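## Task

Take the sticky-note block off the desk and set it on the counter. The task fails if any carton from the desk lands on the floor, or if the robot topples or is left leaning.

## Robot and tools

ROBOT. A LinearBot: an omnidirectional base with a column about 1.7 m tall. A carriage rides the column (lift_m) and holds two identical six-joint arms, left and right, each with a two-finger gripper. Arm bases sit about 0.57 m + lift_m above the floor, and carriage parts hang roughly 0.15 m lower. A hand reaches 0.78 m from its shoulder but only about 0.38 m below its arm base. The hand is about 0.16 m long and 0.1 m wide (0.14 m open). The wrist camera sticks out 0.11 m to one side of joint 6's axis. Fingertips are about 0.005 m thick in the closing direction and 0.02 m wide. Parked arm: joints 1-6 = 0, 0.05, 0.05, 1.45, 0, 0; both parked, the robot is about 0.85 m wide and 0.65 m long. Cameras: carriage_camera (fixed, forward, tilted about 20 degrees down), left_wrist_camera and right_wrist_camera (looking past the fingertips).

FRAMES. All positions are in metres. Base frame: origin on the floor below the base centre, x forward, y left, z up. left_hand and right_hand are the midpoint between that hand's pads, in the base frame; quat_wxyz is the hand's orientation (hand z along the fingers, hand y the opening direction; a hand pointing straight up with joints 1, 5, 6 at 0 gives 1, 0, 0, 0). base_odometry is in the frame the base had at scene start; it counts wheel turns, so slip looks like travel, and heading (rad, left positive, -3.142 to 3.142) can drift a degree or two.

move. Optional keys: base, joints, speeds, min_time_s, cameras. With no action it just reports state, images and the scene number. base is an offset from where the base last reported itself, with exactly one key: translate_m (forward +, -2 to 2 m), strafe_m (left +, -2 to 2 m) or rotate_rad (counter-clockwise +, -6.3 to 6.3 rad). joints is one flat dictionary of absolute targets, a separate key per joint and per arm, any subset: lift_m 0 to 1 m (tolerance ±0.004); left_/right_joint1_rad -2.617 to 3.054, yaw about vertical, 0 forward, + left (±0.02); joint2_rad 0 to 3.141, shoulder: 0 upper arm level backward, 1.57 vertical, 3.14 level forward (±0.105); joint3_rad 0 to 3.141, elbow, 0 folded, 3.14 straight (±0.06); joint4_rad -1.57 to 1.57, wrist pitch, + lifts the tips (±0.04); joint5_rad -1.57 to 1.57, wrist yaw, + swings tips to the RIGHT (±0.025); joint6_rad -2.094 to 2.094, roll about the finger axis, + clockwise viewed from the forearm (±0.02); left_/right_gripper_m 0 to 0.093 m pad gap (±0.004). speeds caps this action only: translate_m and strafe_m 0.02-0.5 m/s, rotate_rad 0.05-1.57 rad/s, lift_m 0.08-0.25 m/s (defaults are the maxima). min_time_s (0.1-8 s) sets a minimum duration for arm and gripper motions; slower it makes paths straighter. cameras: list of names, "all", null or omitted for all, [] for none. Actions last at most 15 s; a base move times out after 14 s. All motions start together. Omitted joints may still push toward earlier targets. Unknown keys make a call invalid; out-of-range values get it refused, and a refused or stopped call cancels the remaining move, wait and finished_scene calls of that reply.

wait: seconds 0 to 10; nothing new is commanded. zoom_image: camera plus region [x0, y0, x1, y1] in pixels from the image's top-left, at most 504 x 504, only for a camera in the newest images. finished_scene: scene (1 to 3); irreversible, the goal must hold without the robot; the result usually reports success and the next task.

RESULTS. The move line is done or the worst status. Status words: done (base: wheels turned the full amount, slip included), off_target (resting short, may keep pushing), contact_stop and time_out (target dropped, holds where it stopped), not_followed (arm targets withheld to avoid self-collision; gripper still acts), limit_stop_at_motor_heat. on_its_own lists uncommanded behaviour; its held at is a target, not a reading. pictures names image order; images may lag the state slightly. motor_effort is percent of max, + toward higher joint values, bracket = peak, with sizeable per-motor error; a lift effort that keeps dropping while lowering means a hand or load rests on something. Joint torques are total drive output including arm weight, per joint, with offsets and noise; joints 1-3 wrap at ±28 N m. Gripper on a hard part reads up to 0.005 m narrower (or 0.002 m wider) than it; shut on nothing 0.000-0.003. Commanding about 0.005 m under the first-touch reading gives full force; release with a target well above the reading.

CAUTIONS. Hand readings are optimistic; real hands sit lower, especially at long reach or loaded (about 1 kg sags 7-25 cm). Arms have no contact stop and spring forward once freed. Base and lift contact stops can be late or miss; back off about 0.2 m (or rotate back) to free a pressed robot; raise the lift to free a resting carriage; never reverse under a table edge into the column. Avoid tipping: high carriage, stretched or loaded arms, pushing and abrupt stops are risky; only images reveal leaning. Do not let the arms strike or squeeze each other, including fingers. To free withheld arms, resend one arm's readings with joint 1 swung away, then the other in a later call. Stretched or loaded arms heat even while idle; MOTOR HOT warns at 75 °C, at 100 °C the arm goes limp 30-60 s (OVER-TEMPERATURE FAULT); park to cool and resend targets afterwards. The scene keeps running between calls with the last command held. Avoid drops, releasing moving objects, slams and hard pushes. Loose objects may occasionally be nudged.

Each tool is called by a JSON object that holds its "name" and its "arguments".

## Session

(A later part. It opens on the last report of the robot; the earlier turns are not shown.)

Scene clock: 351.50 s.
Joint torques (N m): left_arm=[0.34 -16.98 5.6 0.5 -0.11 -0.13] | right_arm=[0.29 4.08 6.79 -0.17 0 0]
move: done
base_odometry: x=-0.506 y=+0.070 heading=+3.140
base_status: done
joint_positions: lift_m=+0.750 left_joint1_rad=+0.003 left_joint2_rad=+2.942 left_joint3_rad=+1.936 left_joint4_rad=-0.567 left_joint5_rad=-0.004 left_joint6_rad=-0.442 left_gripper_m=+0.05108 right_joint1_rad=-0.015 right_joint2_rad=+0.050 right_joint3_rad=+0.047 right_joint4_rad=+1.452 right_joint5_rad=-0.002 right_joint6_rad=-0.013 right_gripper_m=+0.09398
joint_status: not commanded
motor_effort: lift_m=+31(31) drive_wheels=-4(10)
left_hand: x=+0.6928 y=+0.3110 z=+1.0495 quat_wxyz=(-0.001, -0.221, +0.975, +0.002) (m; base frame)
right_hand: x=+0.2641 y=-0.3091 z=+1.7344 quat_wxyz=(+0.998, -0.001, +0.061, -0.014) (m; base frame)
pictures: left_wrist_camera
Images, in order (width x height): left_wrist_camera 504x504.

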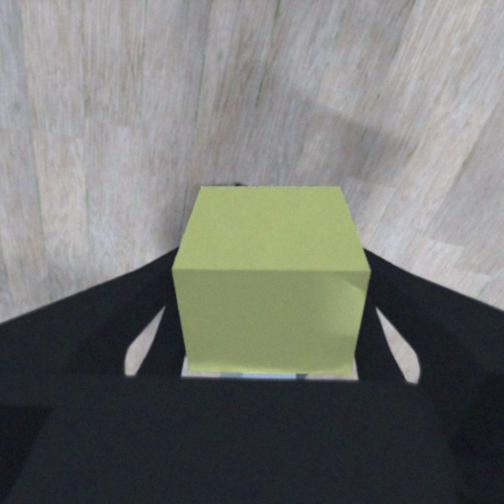

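{"name": "move", "arguments": {"base": {"rotate_rad": -3.14}, "speeds": {"rotate_rad": 0.8}, "cameras": ["carriage_camera"]}}

{"name": "move", "arguments": {"base": {"translate_m": 1.0}, "speeds": {"translate_m": 0.3}, "cameras": ["carriage_camera"]}}

Scene clock: 361.13 s.
Joint torques (N m): left_arm=[0.85 -16.98 5.64 0.51 -0.12 -0.13] | right_arm=[0.28 4.11 6.83 -0.15 0 0]
move: done
base_odometry: x=-0.506 y=+0.070 heading=+0.000
base_status: done
joint_positions: lift_m=+0.750 left_joint1_rad=-0.004 left_joint2_rad=+2.942 left_joint3_rad=+1.936 left_joint4_rad=-0.566 left_joint5_rad=-0.003 left_joint6_rad=-0.442 left_gripper_m=+0.05108 right_joint1_rad=-0.015 right_joint2_rad=+0.050 right_joint3_rad=+0.047 right_joint4_rad=+1.452 right_joint5_rad=-0.002 right_joint6_rad=-0.013 right_gripper_m=+0.09400
joint_status: not commanded
motor_effort: lift_m=+31(31) drive_wheels=+7(16)
left_hand: x=+0.6930 y=+0.3079 z=+1.0495 quat_wxyz=(+0.000, -0.217, +0.976, +0.002) (m; base frame)
right_hand: x=+0.2641 y=-0.3091 z=+1.7344 quat_wxyz=(+0.998, -0.001, +0.061, -0.014) (m; base frame)
pictures: carriage_camera
Images, in order (width x height): carriage_camera 504x504.

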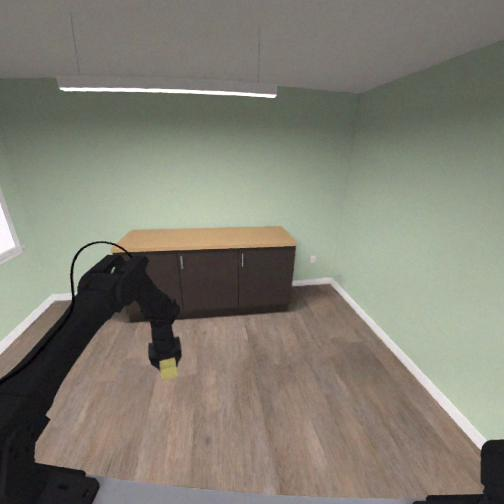

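Scene clock: 366.07 s.
Joint torques (N m): left_arm=[0.83 -16.96 5.57 0.49 -0.12 -0.13] | right_arm=[0.28 4.15 6.8 -0.16 0 0]
move: done
base_odometry: x=+0.494 y=+0.069 heading=-0.001
base_status: done
joint_positions: lift_m=+0.750 left_joint1_rad=-0.003 left_joint2_rad=+2.942 left_joint3_rad=+1.936 left_joint4_rad=-0.567 left_joint5_rad=-0.003 left_joint6_rad=-0.442 left_gripper_m=+0.05108 right_joint1_rad=-0.015 right_joint2_rad=+0.050 right_joint3_rad=+0.047 right_joint4_rad=+1.452 right_joint5_rad=-0.002 right_joint6_rad=-0.013 right_gripper_m=+0.09400
joint_status: not commanded
motor_effort: lift_m=+31(31) drive_wheels=-11(21)
left_hand: x=+0.6928 y=+0.3081 z=+1.0495 quat_wxyz=(-0.001, -0.218, +0.976, +0.002) (m; base frame)
right_hand: x=+0.2641 y=-0.3091 z=+1.7344 quat_wxyz=(+0.998, -0.001, +0.061, -0.014) (m; base frame)
pictures: carriage_camera
Images, in order (width x height): carriage_camera 504x504.

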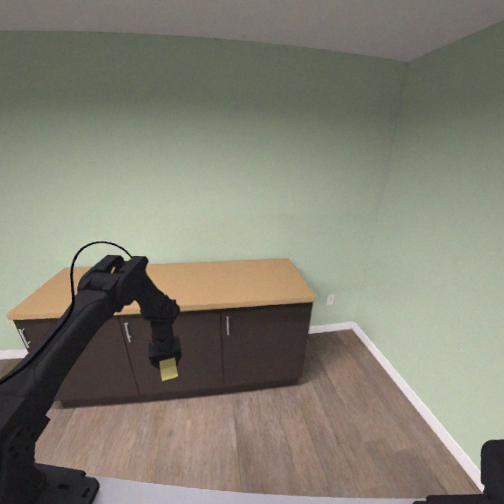

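{"name": "move", "arguments": {"base": {"translate_m": 0.6}, "speeds": {"translate_m": 0.3}, "cameras": ["carriage_camera", "left_wrist_camera"]}}

Scene clock: 380.13 s.
Joint torques (N m): left_arm=[0.72 -16.99 5.55 0.5 -0.12 -0.14] | right_arm=[0.25 4.05 6.82 -0.16 0.01 0]
move: done
base_odometry: x=+1.094 y=+0.067 heading=-0.002
base_status: done
joint_positions: lift_m=+0.750 left_joint1_rad=-0.002 left_joint2_rad=+2.942 left_joint3_rad=+1.936 left_joint4_rad=-0.568 left_joint5_rad=-0.003 left_joint6_rad=-0.442 left_gripper_m=+0.05108 right_joint1_rad=-0.015 right_joint2_rad=+0.050 right_joint3_rad=+0.047 right_joint4_rad=+1.453 right_joint5_rad=-0.002 right_joint6_rad=-0.013 right_gripper_m=+0.09400
joint_status: not commanded
motor_effort: lift_m=+31(31) drive_wheels=-10(18)
left_hand: x=+0.6925 y=+0.3085 z=+1.0495 quat_wxyz=(-0.001, -0.218, +0.976, +0.002) (m; base frame)
right_hand: x=+0.2639 y=-0.3091 z=+1.7344 quat_wxyz=(+0.998, -0.001, +0.060, -0.014) (m; base frame)
pictures: carriage_camera, left_wrist_camera
Images, in order (width x height): carriage_camera 504x504, left_wrist_camera 504x504.

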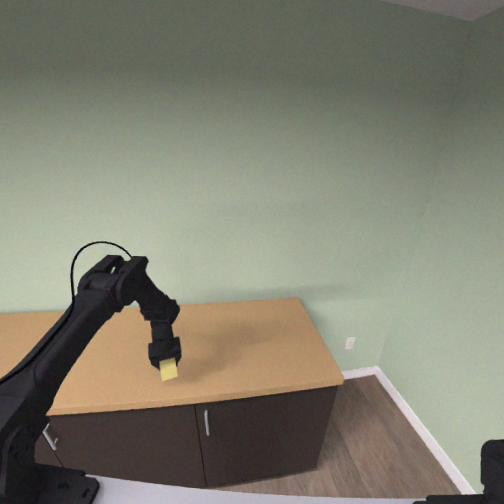

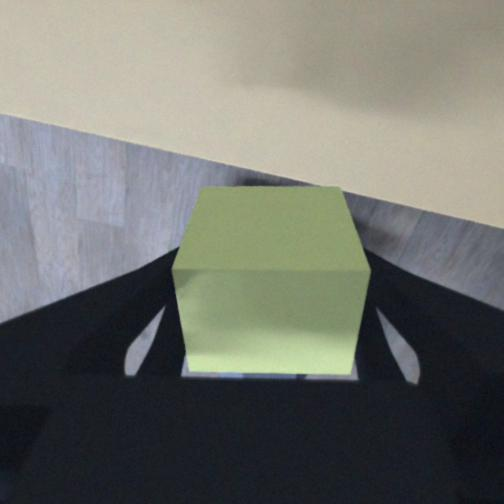

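{"name": "move", "arguments": {"base": {"translate_m": 0.22}, "speeds": {"translate_m": 0.15}, "cameras": ["carriage_camera", "left_wrist_camera"]}}

{"name": "move", "arguments": {"joints": {"lift_m": 0.67}, "speeds": {"lift_m": 0.1}, "cameras": ["carriage_camera", "left_wrist_camera"]}}

Scene clock: 390.80 s.
Joint torques (N m): left_arm=[0.66 -16.98 5.6 0.53 -0.13 -0.14] | right_arm=[0.29 4.12 6.8 -0.18 -0.01 0.01]
move: done
base_odometry: x=+1.314 y=+0.066 heading=-0.004
base_status: done
joint_positions: lift_m=+0.750 left_joint1_rad=-0.001 left_joint2_rad=+2.942 left_joint3_rad=+1.936 left_joint4_rad=-0.569 left_joint5_rad=-0.003 left_joint6_rad=-0.442 left_gripper_m=+0.05108 right_joint1_rad=-0.015 right_joint2_rad=+0.050 right_joint3_rad=+0.047 right_joint4_rad=+1.454 right_joint5_rad=-0.002 right_joint6_rad=-0.013 right_gripper_m=+0.09400
joint_status: not commanded
motor_effort: lift_m=+31(31) drive_wheels=+9(17)
left_hand: x=+0.6923 y=+0.3089 z=+1.0495 quat_wxyz=(-0.002, -0.219, +0.976, +0.002) (m; base frame)
right_hand: x=+0.2636 y=-0.3091 z=+1.7344 quat_wxyz=(+0.998, -0.001, +0.060, -0.014) (m; base frame)
pictures: carriage_camera, left_wrist_camera
Images, in order (width x height): carriage_camera 504x504, left_wrist_camera 504x504.

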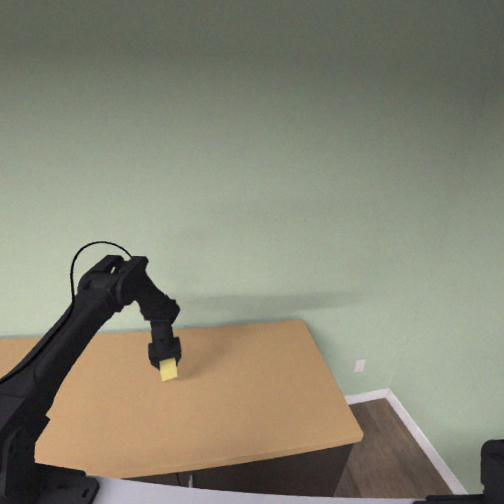

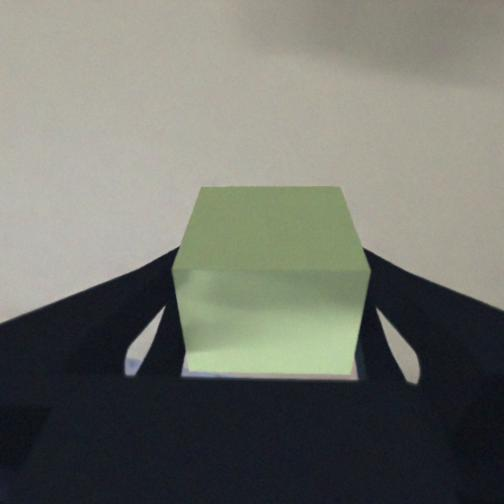

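Scene clock: 392.00 s.
Joint torques (N m): left_arm=[0.7 -16.96 5.63 0.53 -0.12 -0.13] | right_arm=[0.27 4.14 6.89 -0.18 -0.02 0.01]
move: done
base_odometry: x=+1.314 y=+0.066 heading=-0.004
base_status: not commanded
joint_positions: lift_m=+0.670 left_joint1_rad=-0.001 left_joint2_rad=+2.942 left_joint3_rad=+1.936 left_joint4_rad=-0.568 left_joint5_rad=-0.003 left_joint6_rad=-0.442 left_gripper_m=+0.05107 right_joint1_rad=-0.015 right_joint2_rad=+0.049 right_joint3_rad=+0.046 right_joint4_rad=+1.454 right_joint5_rad=-0.002 right_joint6_rad=-0.013 right_gripper_m=+0.09400
joint_status: all done
motor_effort: lift_m=+28(29) drive_wheels=-12(12)
left_hand: x=+0.6924 y=+0.3089 z=+0.9696 quat_wxyz=(-0.001, -0.219, +0.976, +0.002) (m; base frame)
right_hand: x=+0.2636 y=-0.3091 z=+1.6546 quat_wxyz=(+0.998, -0.001, +0.060, -0.014) (m; base frame)
pictures: carriage_camera, left_wrist_camera
Images, in order (width x height): carriage_camera 504x504, left_wrist_camera 504x504.

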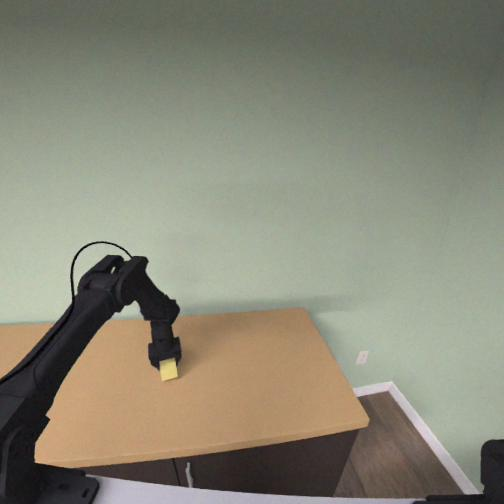

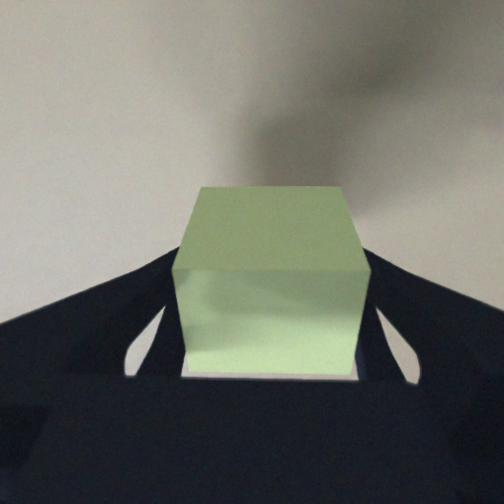

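{"name": "move", "arguments": {"joints": {"lift_m": 0.64}, "speeds": {"lift_m": 0.08}, "cameras": ["left_wrist_camera"]}}

{"name": "move", "arguments": {"joints": {"lift_m": 0.625}, "speeds": {"lift_m": 0.08}, "cameras": ["left_wrist_camera"]}}

Scene clock: 405.30 s.
Joint torques (N m): left_arm=[0.65 -16.55 5.44 0.59 -0.12 -0.14] | right_arm=[0.29 4.12 6.86 -0.16 -0.01 0]
move: done
base_odometry: x=+1.314 y=+0.066 heading=-0.004
base_status: not commanded
joint_positions: lift_m=+0.640 left_joint1_rad=-0.001 left_joint2_rad=+2.937 left_joint3_rad=+1.938 left_joint4_rad=-0.572 left_joint5_rad=-0.003 left_joint6_rad=-0.442 left_gripper_m=+0.05107 right_joint1_rad=-0.015 right_joint2_rad=+0.049 right_joint3_rad=+0.046 right_joint4_rad=+1.454 right_joint5_rad=-0.002 right_joint6_rad=-0.013 right_gripper_m=+0.09400
joint_status: all done
motor_effort: lift_m=+26(26) drive_wheels=-11(12)
left_hand: x=+0.6942 y=+0.3089 z=+0.9425 quat_wxyz=(+0.000, -0.219, +0.976, +0.001) (m; base frame)
right_hand: x=+0.2638 y=-0.3091 z=+1.6247 quat_wxyz=(+0.998, -0.001, +0.060, -0.014) (m; base frame)
pictures: left_wrist_camera
Images, in order (width x height): left_wrist_camera 504x504.

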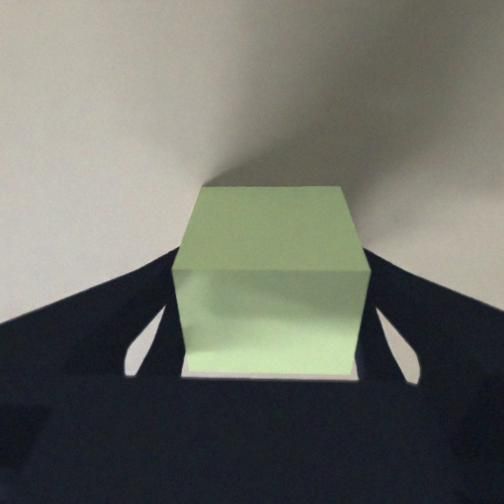

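Scene clock: 405.87 s.
Joint torques (N m): left_arm=[0.68 -13.52 5.46 1.09 -0.16 -0.15] | right_arm=[0.31 4.12 6.84 -0.18 0 0.01]
move: done
base_odometry: x=+1.314 y=+0.066 heading=-0.004
base_status: not commanded
joint_positions: lift_m=+0.625 left_joint1_rad=-0.001 left_joint2_rad=+2.906 left_joint3_rad=+1.939 left_joint4_rad=-0.619 left_joint5_rad=+0.000 left_joint6_rad=-0.442 left_gripper_m=+0.05107 right_joint1_rad=-0.015 right_joint2_rad=+0.049 right_joint3_rad=+0.046 right_joint4_rad=+1.454 right_joint5_rad=-0.002 right_joint6_rad=-0.013 right_gripper_m=+0.09400
joint_status: all done
motor_effort: lift_m=+24(25) drive_wheels=+7(11)
left_hand: x=+0.6944 y=+0.3085 z=+0.9417 quat_wxyz=(-0.007, -0.219, +0.976, +0.002) (m; base frame)
right_hand: x=+0.2638 y=-0.3091 z=+1.6098 quat_wxyz=(+0.998, -0.001, +0.060, -0.014) (m; base frame)
pictures: left_wrist_camera
Images, in order (width x height): left_wrist_camera 504x504.

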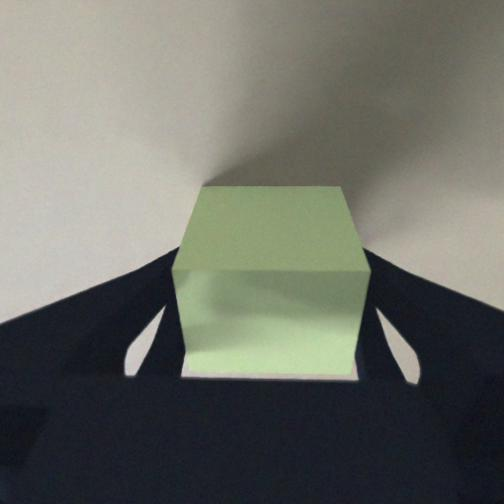

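{"name": "move", "arguments": {"joints": {"lift_m": 0.637}, "speeds": {"lift_m": 0.08}, "cameras": []}}

{"name": "move", "arguments": {"joints": {"left_gripper_m": 0.058}, "min_time_s": 1.5, "cameras": []}}

{"name": "move", "arguments": {"joints": {"left_gripper_m": 0.09}, "min_time_s": 1.5, "cameras": ["left_wrist_camera"]}}

Scene clock: 412.63 s.
Joint torques (N m): left_arm=[0.77 -15.09 5.37 0.72 -0.14 -0.14] | right_arm=[0.32 4.1 6.93 -0.18 0.01 0]
move: done
base_odometry: x=+1.314 y=+0.066 heading=-0.004
base_status: not commanded
joint_positions: lift_m=+0.637 left_joint1_rad=-0.001 left_joint2_rad=+2.922 left_joint3_rad=+1.939 left_joint4_rad=-0.582 left_joint5_rad=+0.000 left_joint6_rad=-0.442 left_gripper_m=+0.05106 right_joint1_rad=-0.015 right_joint2_rad=+0.049 right_joint3_rad=+0.046 right_joint4_rad=+1.454 right_joint5_rad=-0.002 right_joint6_rad=-0.013 right_gripper_m=+0.09400
joint_status: all done
motor_effort: lift_m=+31(35) drive_wheels=-11(12)
left_hand: x=+0.6975 y=+0.3085 z=+0.9457 quat_wxyz=(+0.003, -0.219, +0.976, +0.000) (m; base frame)
right_hand: x=+0.2638 y=-0.3091 z=+1.6212 quat_wxyz=(+0.998, -0.001, +0.060, -0.014) (m; base frame)
pictures: none
No camera images: "cameras" was empty.

Scene clock: 414.43 s.
Joint torques (N m): left_arm=[0.69 -15.13 5.41 0.69 -0.16 -0.14] | right_arm=[0.34 4.14 6.89 -0.18 0 0]
move: done
base_odometry: x=+1.314 y=+0.066 heading=-0.004
base_status: not commanded
joint_positions: lift_m=+0.637 left_joint1_rad=-0.001 left_joint2_rad=+2.922 left_joint3_rad=+1.939 left_joint4_rad=-0.580 left_joint5_rad=+0.000 left_joint6_rad=-0.442 left_gripper_m=+0.05794 right_joint1_rad=-0.015 right_joint2_rad=+0.049 right_joint3_rad=+0.046 right_joint4_rad=+1.454 right_joint5_rad=-0.002 right_joint6_rad=-0.013 right_gripper_m=+0.09400
joint_status: all done
motor_effort: lift_m=+31(31) drive_wheels=-10(13)
left_hand: x=+0.6979 y=+0.3085 z=+0.9457 quat_wxyz=(+0.004, -0.219, +0.976, -0.001) (m; base frame)
right_hand: x=+0.2638 y=-0.3091 z=+1.6212 quat_wxyz=(+0.998, -0.001, +0.060, -0.014) (m; base frame)
pictures: none
No camera images: "cameras" was empty.

Scene clock: 416.23 s.
Joint torques (N m): left_arm=[0.68 -15.17 5.41 0.68 -0.16 -0.14] | right_arm=[0.28 4.12 6.91 -0.18 0.01 0]
move: done
base_odometry: x=+1.314 y=+0.066 heading=-0.004
base_status: not commanded
joint_positions: lift_m=+0.637 left_joint1_rad=-0.001 left_joint2_rad=+2.922 left_joint3_rad=+1.939 left_joint4_rad=-0.580 left_joint5_rad=+0.000 left_joint6_rad=-0.442 left_gripper_m=+0.08992 right_joint1_rad=-0.015 right_joint2_rad=+0.049 right_joint3_rad=+0.046 right_joint4_rad=+1.454 right_joint5_rad=-0.002 right_joint6_rad=-0.013 right_gripper_m=+0.09400
joint_status: all done
motor_effort: lift_m=+31(31) drive_wheels=-9(13)
left_hand: x=+0.6979 y=+0.3085 z=+0.9457 quat_wxyz=(+0.004, -0.219, +0.976, -0.001) (m; base frame)
right_hand: x=+0.2638 y=-0.3091 z=+1.6212 quat_wxyz=(+0.998, -0.001, +0.060, -0.014) (m; base frame)
pictures: left_wrist_camera
Images, in order (width x height): left_wrist_camera 504x504.

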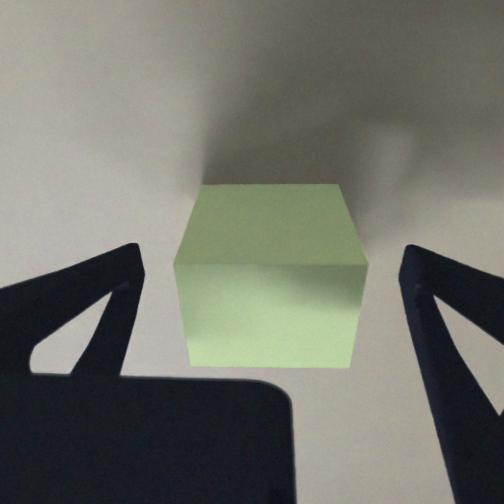

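Released. Raise straight up and back away.

{"name": "move", "arguments": {"joints": {"lift_m": 0.8}, "speeds": {"lift_m": 0.12}, "cameras": ["left_wrist_camera"]}}

{"name": "move", "arguments": {"base": {"translate_m": -0.5}, "speeds": {"translate_m": 0.3}, "cameras": ["carriage_camera"]}}

{"name": "move", "arguments": {"joints": {"left_joint1_rad": 0.0, "left_joint2_rad": 0.05, "left_joint3_rad": 0.05, "left_joint4_rad": 1.45, "left_joint5_rad": 0, "left_joint6_rad": 0}, "min_time_s": 3, "cameras": ["carriage_camera"]}}

Scene clock: 423.73 s.
Joint torques (N m): left_arm=[0.69 -15.69 5.34 0.62 -0.15 -0.14] | right_arm=[0.28 4.11 6.89 -0.18 0 0]
move: done
base_odometry: x=+1.314 y=+0.066 heading=-0.004
base_status: not commanded
joint_positions: lift_m=+0.800 left_joint1_rad=-0.001 left_joint2_rad=+2.929 left_joint3_rad=+1.939 left_joint4_rad=-0.574 left_joint5_rad=+0.000 left_joint6_rad=-0.442 left_gripper_m=+0.08992 right_joint1_rad=-0.015 right_joint2_rad=+0.049 right_joint3_rad=+0.046 right_joint4_rad=+1.454 right_joint5_rad=-0.002 right_joint6_rad=-0.013 right_gripper_m=+0.09400
joint_status: all done
motor_effort: lift_m=+31(37) drive_wheels=+8(14)
left_hand: x=+0.6971 y=+0.3085 z=+1.1058 quat_wxyz=(+0.003, -0.219, +0.976, -0.001) (m; base frame)
right_hand: x=+0.2638 y=-0.3091 z=+1.7842 quat_wxyz=(+0.998, -0.001, +0.060, -0.014) (m; base frame)
pictures: left_wrist_camera
Images, in order (width x height): left_wrist_camera 504x504.

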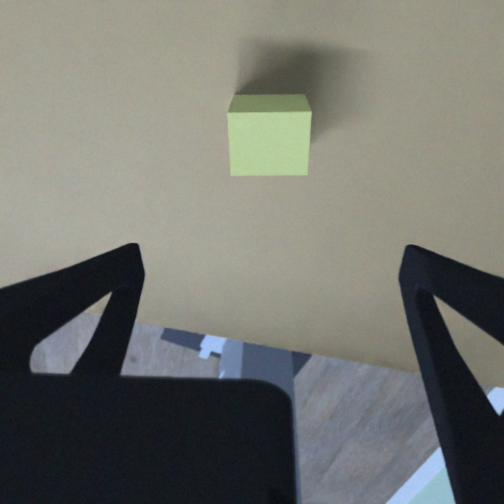

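Scene clock: 427.03 s.
Joint torques (N m): left_arm=[0.7 -15.77 5.37 0.55 -0.13 -0.14] | right_arm=[0.29 4.08 6.91 -0.14 -0.01 0.01]
move: done
base_odometry: x=+0.814 y=+0.068 heading=-0.005
base_status: done
joint_positions: lift_m=+0.800 left_joint1_rad=-0.001 left_joint2_rad=+2.929 left_joint3_rad=+1.939 left_joint4_rad=-0.567 left_joint5_rad=+0.000 left_joint6_rad=-0.442 left_gripper_m=+0.08992 right_joint1_rad=-0.015 right_joint2_rad=+0.049 right_joint3_rad=+0.046 right_joint4_rad=+1.452 right_joint5_rad=-0.002 right_joint6_rad=-0.013 right_gripper_m=+0.09400
joint_status: not commanded
motor_effort: lift_m=+31(31) drive_wheels=-10(21)
left_hand: x=+0.6988 y=+0.3085 z=+1.1058 quat_wxyz=(+0.007, -0.219, +0.976, -0.001) (m; base frame)
right_hand: x=+0.2642 y=-0.3091 z=+1.7842 quat_wxyz=(+0.998, -0.001, +0.061, -0.014) (m; base frame)
pictures: carriage_camera
Images, in order (width x height): carriage_camera 504x504.

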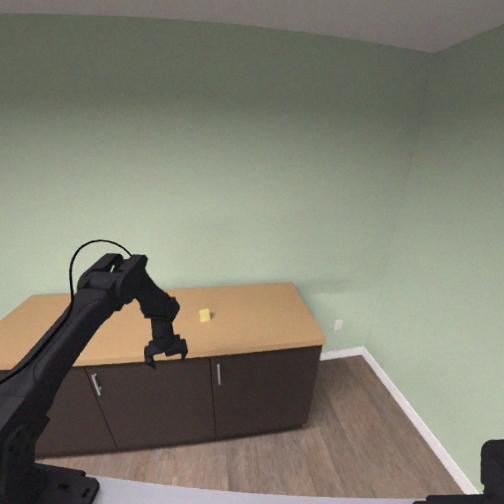

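Scene clock: 430.37 s.
Joint torques (N m): left_arm=[0.64 3.37 4.71 -0.04 -0.12 0.08] | right_arm=[0.25 4.12 6.94 -0.15 0 0]
move: done
base_odometry: x=+0.814 y=+0.068 heading=-0.005
base_status: not commanded
joint_positions: lift_m=+0.800 left_joint1_rad=-0.001 left_joint2_rad=+0.060 left_joint3_rad=+0.063 left_joint4_rad=+1.435 left_joint5_rad=+0.000 left_joint6_rad=-0.009 left_gripper_m=+0.08992 right_joint1_rad=-0.015 right_joint2_rad=+0.049 right_joint3_rad=+0.046 right_joint4_rad=+1.452 right_joint5_rad=-0.002 right_joint6_rad=-0.013 right_gripper_m=+0.09400
joint_status: all done
motor_effort: lift_m=+31(31) drive_wheels=-10(12)
left_hand: x=+0.2666 y=+0.3090 z=+1.7882 quat_wxyz=(+0.998, +0.000, +0.066, -0.005) (m; base frame)
right_hand: x=+0.2642 y=-0.3091 z=+1.7842 quat_wxyz=(+0.998, -0.001, +0.061, -0.014) (m; base frame)
pictures: carriage_camera
Images, in order (width x height): carriage_camera 504x504.

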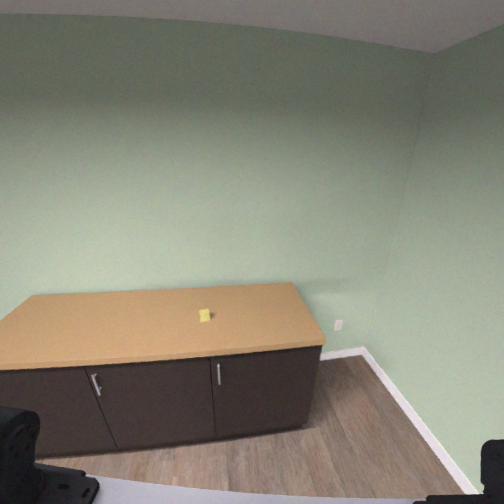

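{"name": "move", "arguments": {"joints": {"lift_m": 0.5}, "cameras": ["carriage_camera"]}}

{"name": "move", "arguments": {"joints": {"lift_m": 1.0}, "cameras": ["carriage_camera"]}}

{"name": "move", "arguments": {"base": {"rotate_rad": 0.5}, "cameras": ["carriage_camera"]}}

{"name": "move", "arguments": {"base": {"rotate_rad": -0.5}, "cameras": ["carriage_camera"]}}

{"name": "move", "arguments": {"base": {"translate_m": 0.4}, "speeds": {"translate_m": 0.2}, "cameras": ["carriage_camera"]}}

Scene clock: 526.27 s.
Joint torques (N m): left_arm=[0.69 3.79 5.19 -0.09 -0.13 0.06] | right_arm=[0.29 4.14 6.93 -0.15 0 0.01]
move: done
base_odometry: x=+0.814 y=+0.068 heading=-0.005
base_status: not commanded
joint_positions: lift_m=+0.500 left_joint1_rad=-0.001 left_joint2_rad=+0.056 left_joint3_rad=+0.058 left_joint4_rad=+1.439 left_joint5_rad=+0.000 left_joint6_rad=-0.008 left_gripper_m=+0.08992 right_joint1_rad=-0.015 right_joint2_rad=+0.049 right_joint3_rad=+0.046 right_joint4_rad=+1.452 right_joint5_rad=-0.002 right_joint6_rad=-0.012 right_gripper_m=+0.09400
joint_status: all done
motor_effort: lift_m=+27(29) drive_wheels=-8(11)
left_hand: x=+0.2659 y=+0.3090 z=+1.4872 quat_wxyz=(+0.998, +0.000, +0.065, -0.005) (m; base frame)
right_hand: x=+0.2642 y=-0.3091 z=+1.4845 quat_wxyz=(+0.998, -0.001, +0.061, -0.013) (m; base frame)
pictures: carriage_camera
Images, in order (width x height): carriage_camera 504x504.

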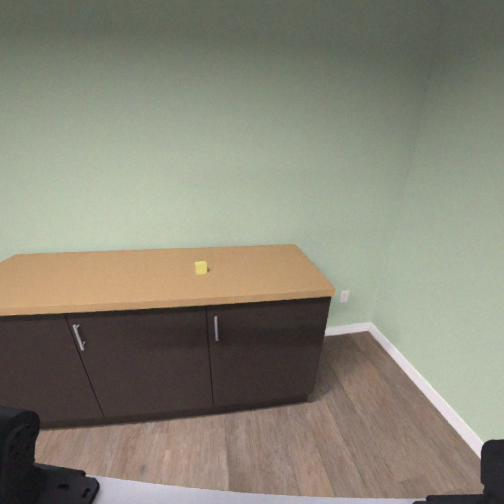

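Scene clock: 528.80 s.
Joint torques (N m): left_arm=[0.68 3.9 5.26 -0.1 -0.13 0.05] | right_arm=[0.34 4.12 6.86 -0.17 0 0]
move: done
base_odometry: x=+0.814 y=+0.068 heading=-0.005
base_status: not commanded
joint_positions: lift_m=+0.997 left_joint1_rad=-0.001 left_joint2_rad=+0.056 left_joint3_rad=+0.057 left_joint4_rad=+1.441 left_joint5_rad=+0.000 left_joint6_rad=-0.008 left_gripper_m=+0.08992 right_joint1_rad=-0.015 right_joint2_rad=+0.049 right_joint3_rad=+0.046 right_joint4_rad=+1.452 right_joint5_rad=-0.002 right_joint6_rad=-0.012 right_gripper_m=+0.09400
joint_status: all done
joint sent to its limit — lift_m, upper limit.
motor_effort: lift_m=+31(37) drive_wheels=-10(11)
left_hand: x=+0.2657 y=+0.3090 z=+1.9839 quat_wxyz=(+0.998, +0.000, +0.064, -0.005) (m; base frame)
right_hand: x=+0.2642 y=-0.3091 z=+1.9813 quat_wxyz=(+0.998, -0.001, +0.061, -0.013) (m; base frame)
pictures: carriage_camera
Images, in order (width x height): carriage_camera 504x504.

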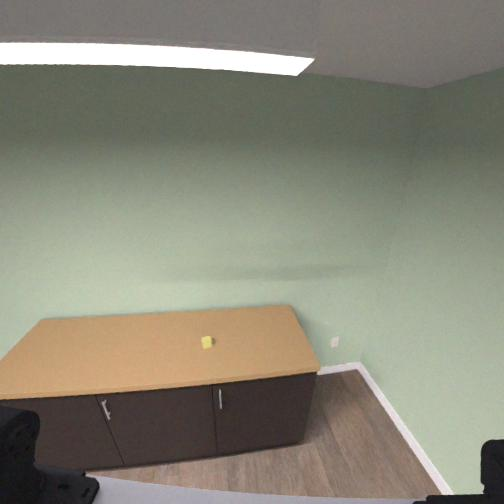

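Scene clock: 530.67 s.
Joint torques (N m): left_arm=[0.75 3.78 5.26 -0.13 -0.11 0.04] | right_arm=[0.28 4.14 6.91 -0.15 -0.01 0]
move: done
base_odometry: x=+0.814 y=+0.068 heading=+0.495
base_status: done
joint_positions: lift_m=+0.997 left_joint1_rad=-0.001 left_joint2_rad=+0.056 left_joint3_rad=+0.057 left_joint4_rad=+1.442 left_joint5_rad=+0.000 left_joint6_rad=-0.008 left_gripper_m=+0.08992 right_joint1_rad=-0.015 right_joint2_rad=+0.049 right_joint3_rad=+0.046 right_joint4_rad=+1.452 right_joint5_rad=-0.002 right_joint6_rad=-0.012 right_gripper_m=+0.09400
joint_status: not commanded
motor_effort: lift_m=+31(31) drive_wheels=+6(13)
left_hand: x=+0.2654 y=+0.3090 z=+1.9839 quat_wxyz=(+0.998, +0.000, +0.064, -0.005) (m; base frame)
right_hand: x=+0.2642 y=-0.3091 z=+1.9813 quat_wxyz=(+0.998, -0.001, +0.061, -0.013) (m; base frame)
pictures: carriage_camera
Images, in order (width x height): carriage_camera 504x504.

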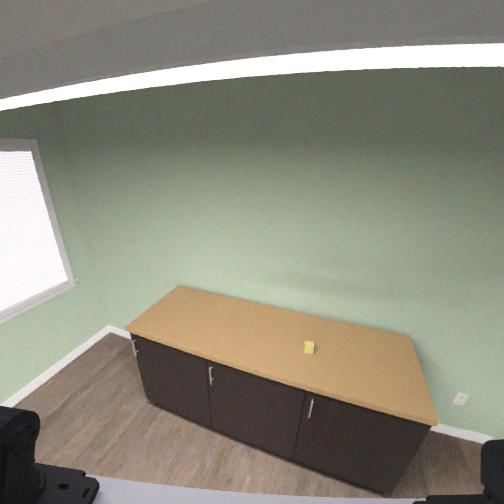

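Scene clock: 532.57 s.
Joint torques (N m): left_arm=[0.62 3.84 5.27 -0.13 -0.12 0.04] | right_arm=[0.29 4.14 6.84 -0.16 0 0.01]
move: done
base_odometry: x=+0.814 y=+0.068 heading=-0.005
base_status: done
joint_positions: lift_m=+0.997 left_joint1_rad=-0.001 left_joint2_rad=+0.056 left_joint3_rad=+0.057 left_joint4_rad=+1.443 left_joint5_rad=+0.000 left_joint6_rad=-0.008 left_gripper_m=+0.08992 right_joint1_rad=-0.015 right_joint2_rad=+0.049 right_joint3_rad=+0.046 right_joint4_rad=+1.452 right_joint5_rad=-0.002 right_joint6_rad=-0.012 right_gripper_m=+0.09400
joint_status: not commanded
motor_effort: lift_m=+31(31) drive_wheels=+10(17)
left_hand: x=+0.2651 y=+0.3090 z=+1.9839 quat_wxyz=(+0.998, +0.000, +0.063, -0.005) (m; base frame)
right_hand: x=+0.2642 y=-0.3091 z=+1.9813 quat_wxyz=(+0.998, -0.001, +0.061, -0.013) (m; base frame)
pictures: carriage_camera
Images, in order (width x height): carriage_camera 504x504.

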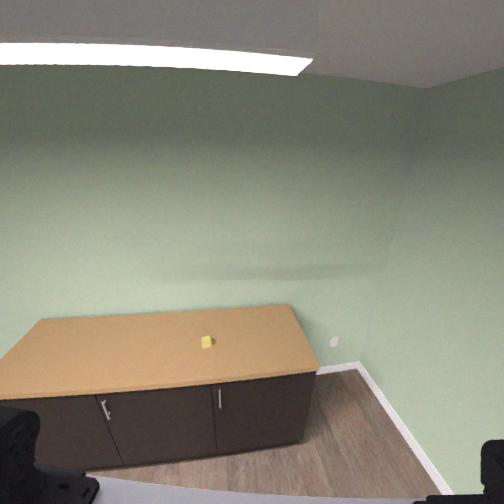

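Scene clock: 535.67 s.
Joint torques (N m): left_arm=[0.7 3.92 5.31 -0.17 -0.11 0.05] | right_arm=[0.28 4.14 6.94 -0.18 0 0]
move: done
base_odometry: x=+1.214 y=+0.067 heading=-0.003
base_status: done
joint_positions: lift_m=+0.997 left_joint1_rad=-0.001 left_joint2_rad=+0.056 left_joint3_rad=+0.057 left_joint4_rad=+1.446 left_joint5_rad=+0.000 left_joint6_rad=-0.008 left_gripper_m=+0.08992 right_joint1_rad=-0.015 right_joint2_rad=+0.049 right_joint3_rad=+0.046 right_joint4_rad=+1.453 right_joint5_rad=-0.002 right_joint6_rad=-0.012 right_gripper_m=+0.09400
joint_status: not commanded
motor_effort: lift_m=+31(31) drive_wheels=-8(17)
left_hand: x=+0.2644 y=+0.3090 z=+1.9840 quat_wxyz=(+0.998, +0.000, +0.062, -0.005) (m; base frame)
right_hand: x=+0.2639 y=-0.3091 z=+1.9813 quat_wxyz=(+0.998, -0.001, +0.060, -0.013) (m; base frame)
pictures: carriage_camera
Images, in order (width x height): carriage_camera 504x504.

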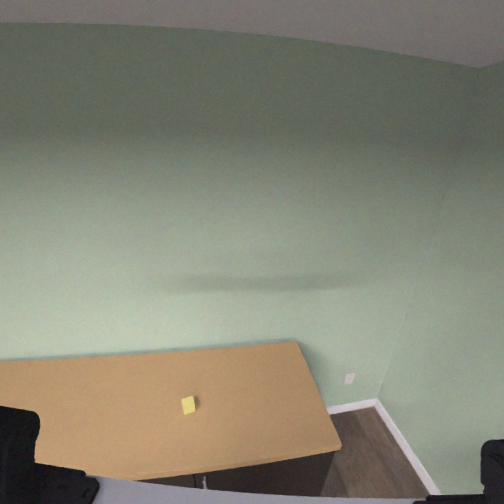

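{"name": "finished_scene", "arguments": {"scene": 1}}

The scene is finished: the task was done.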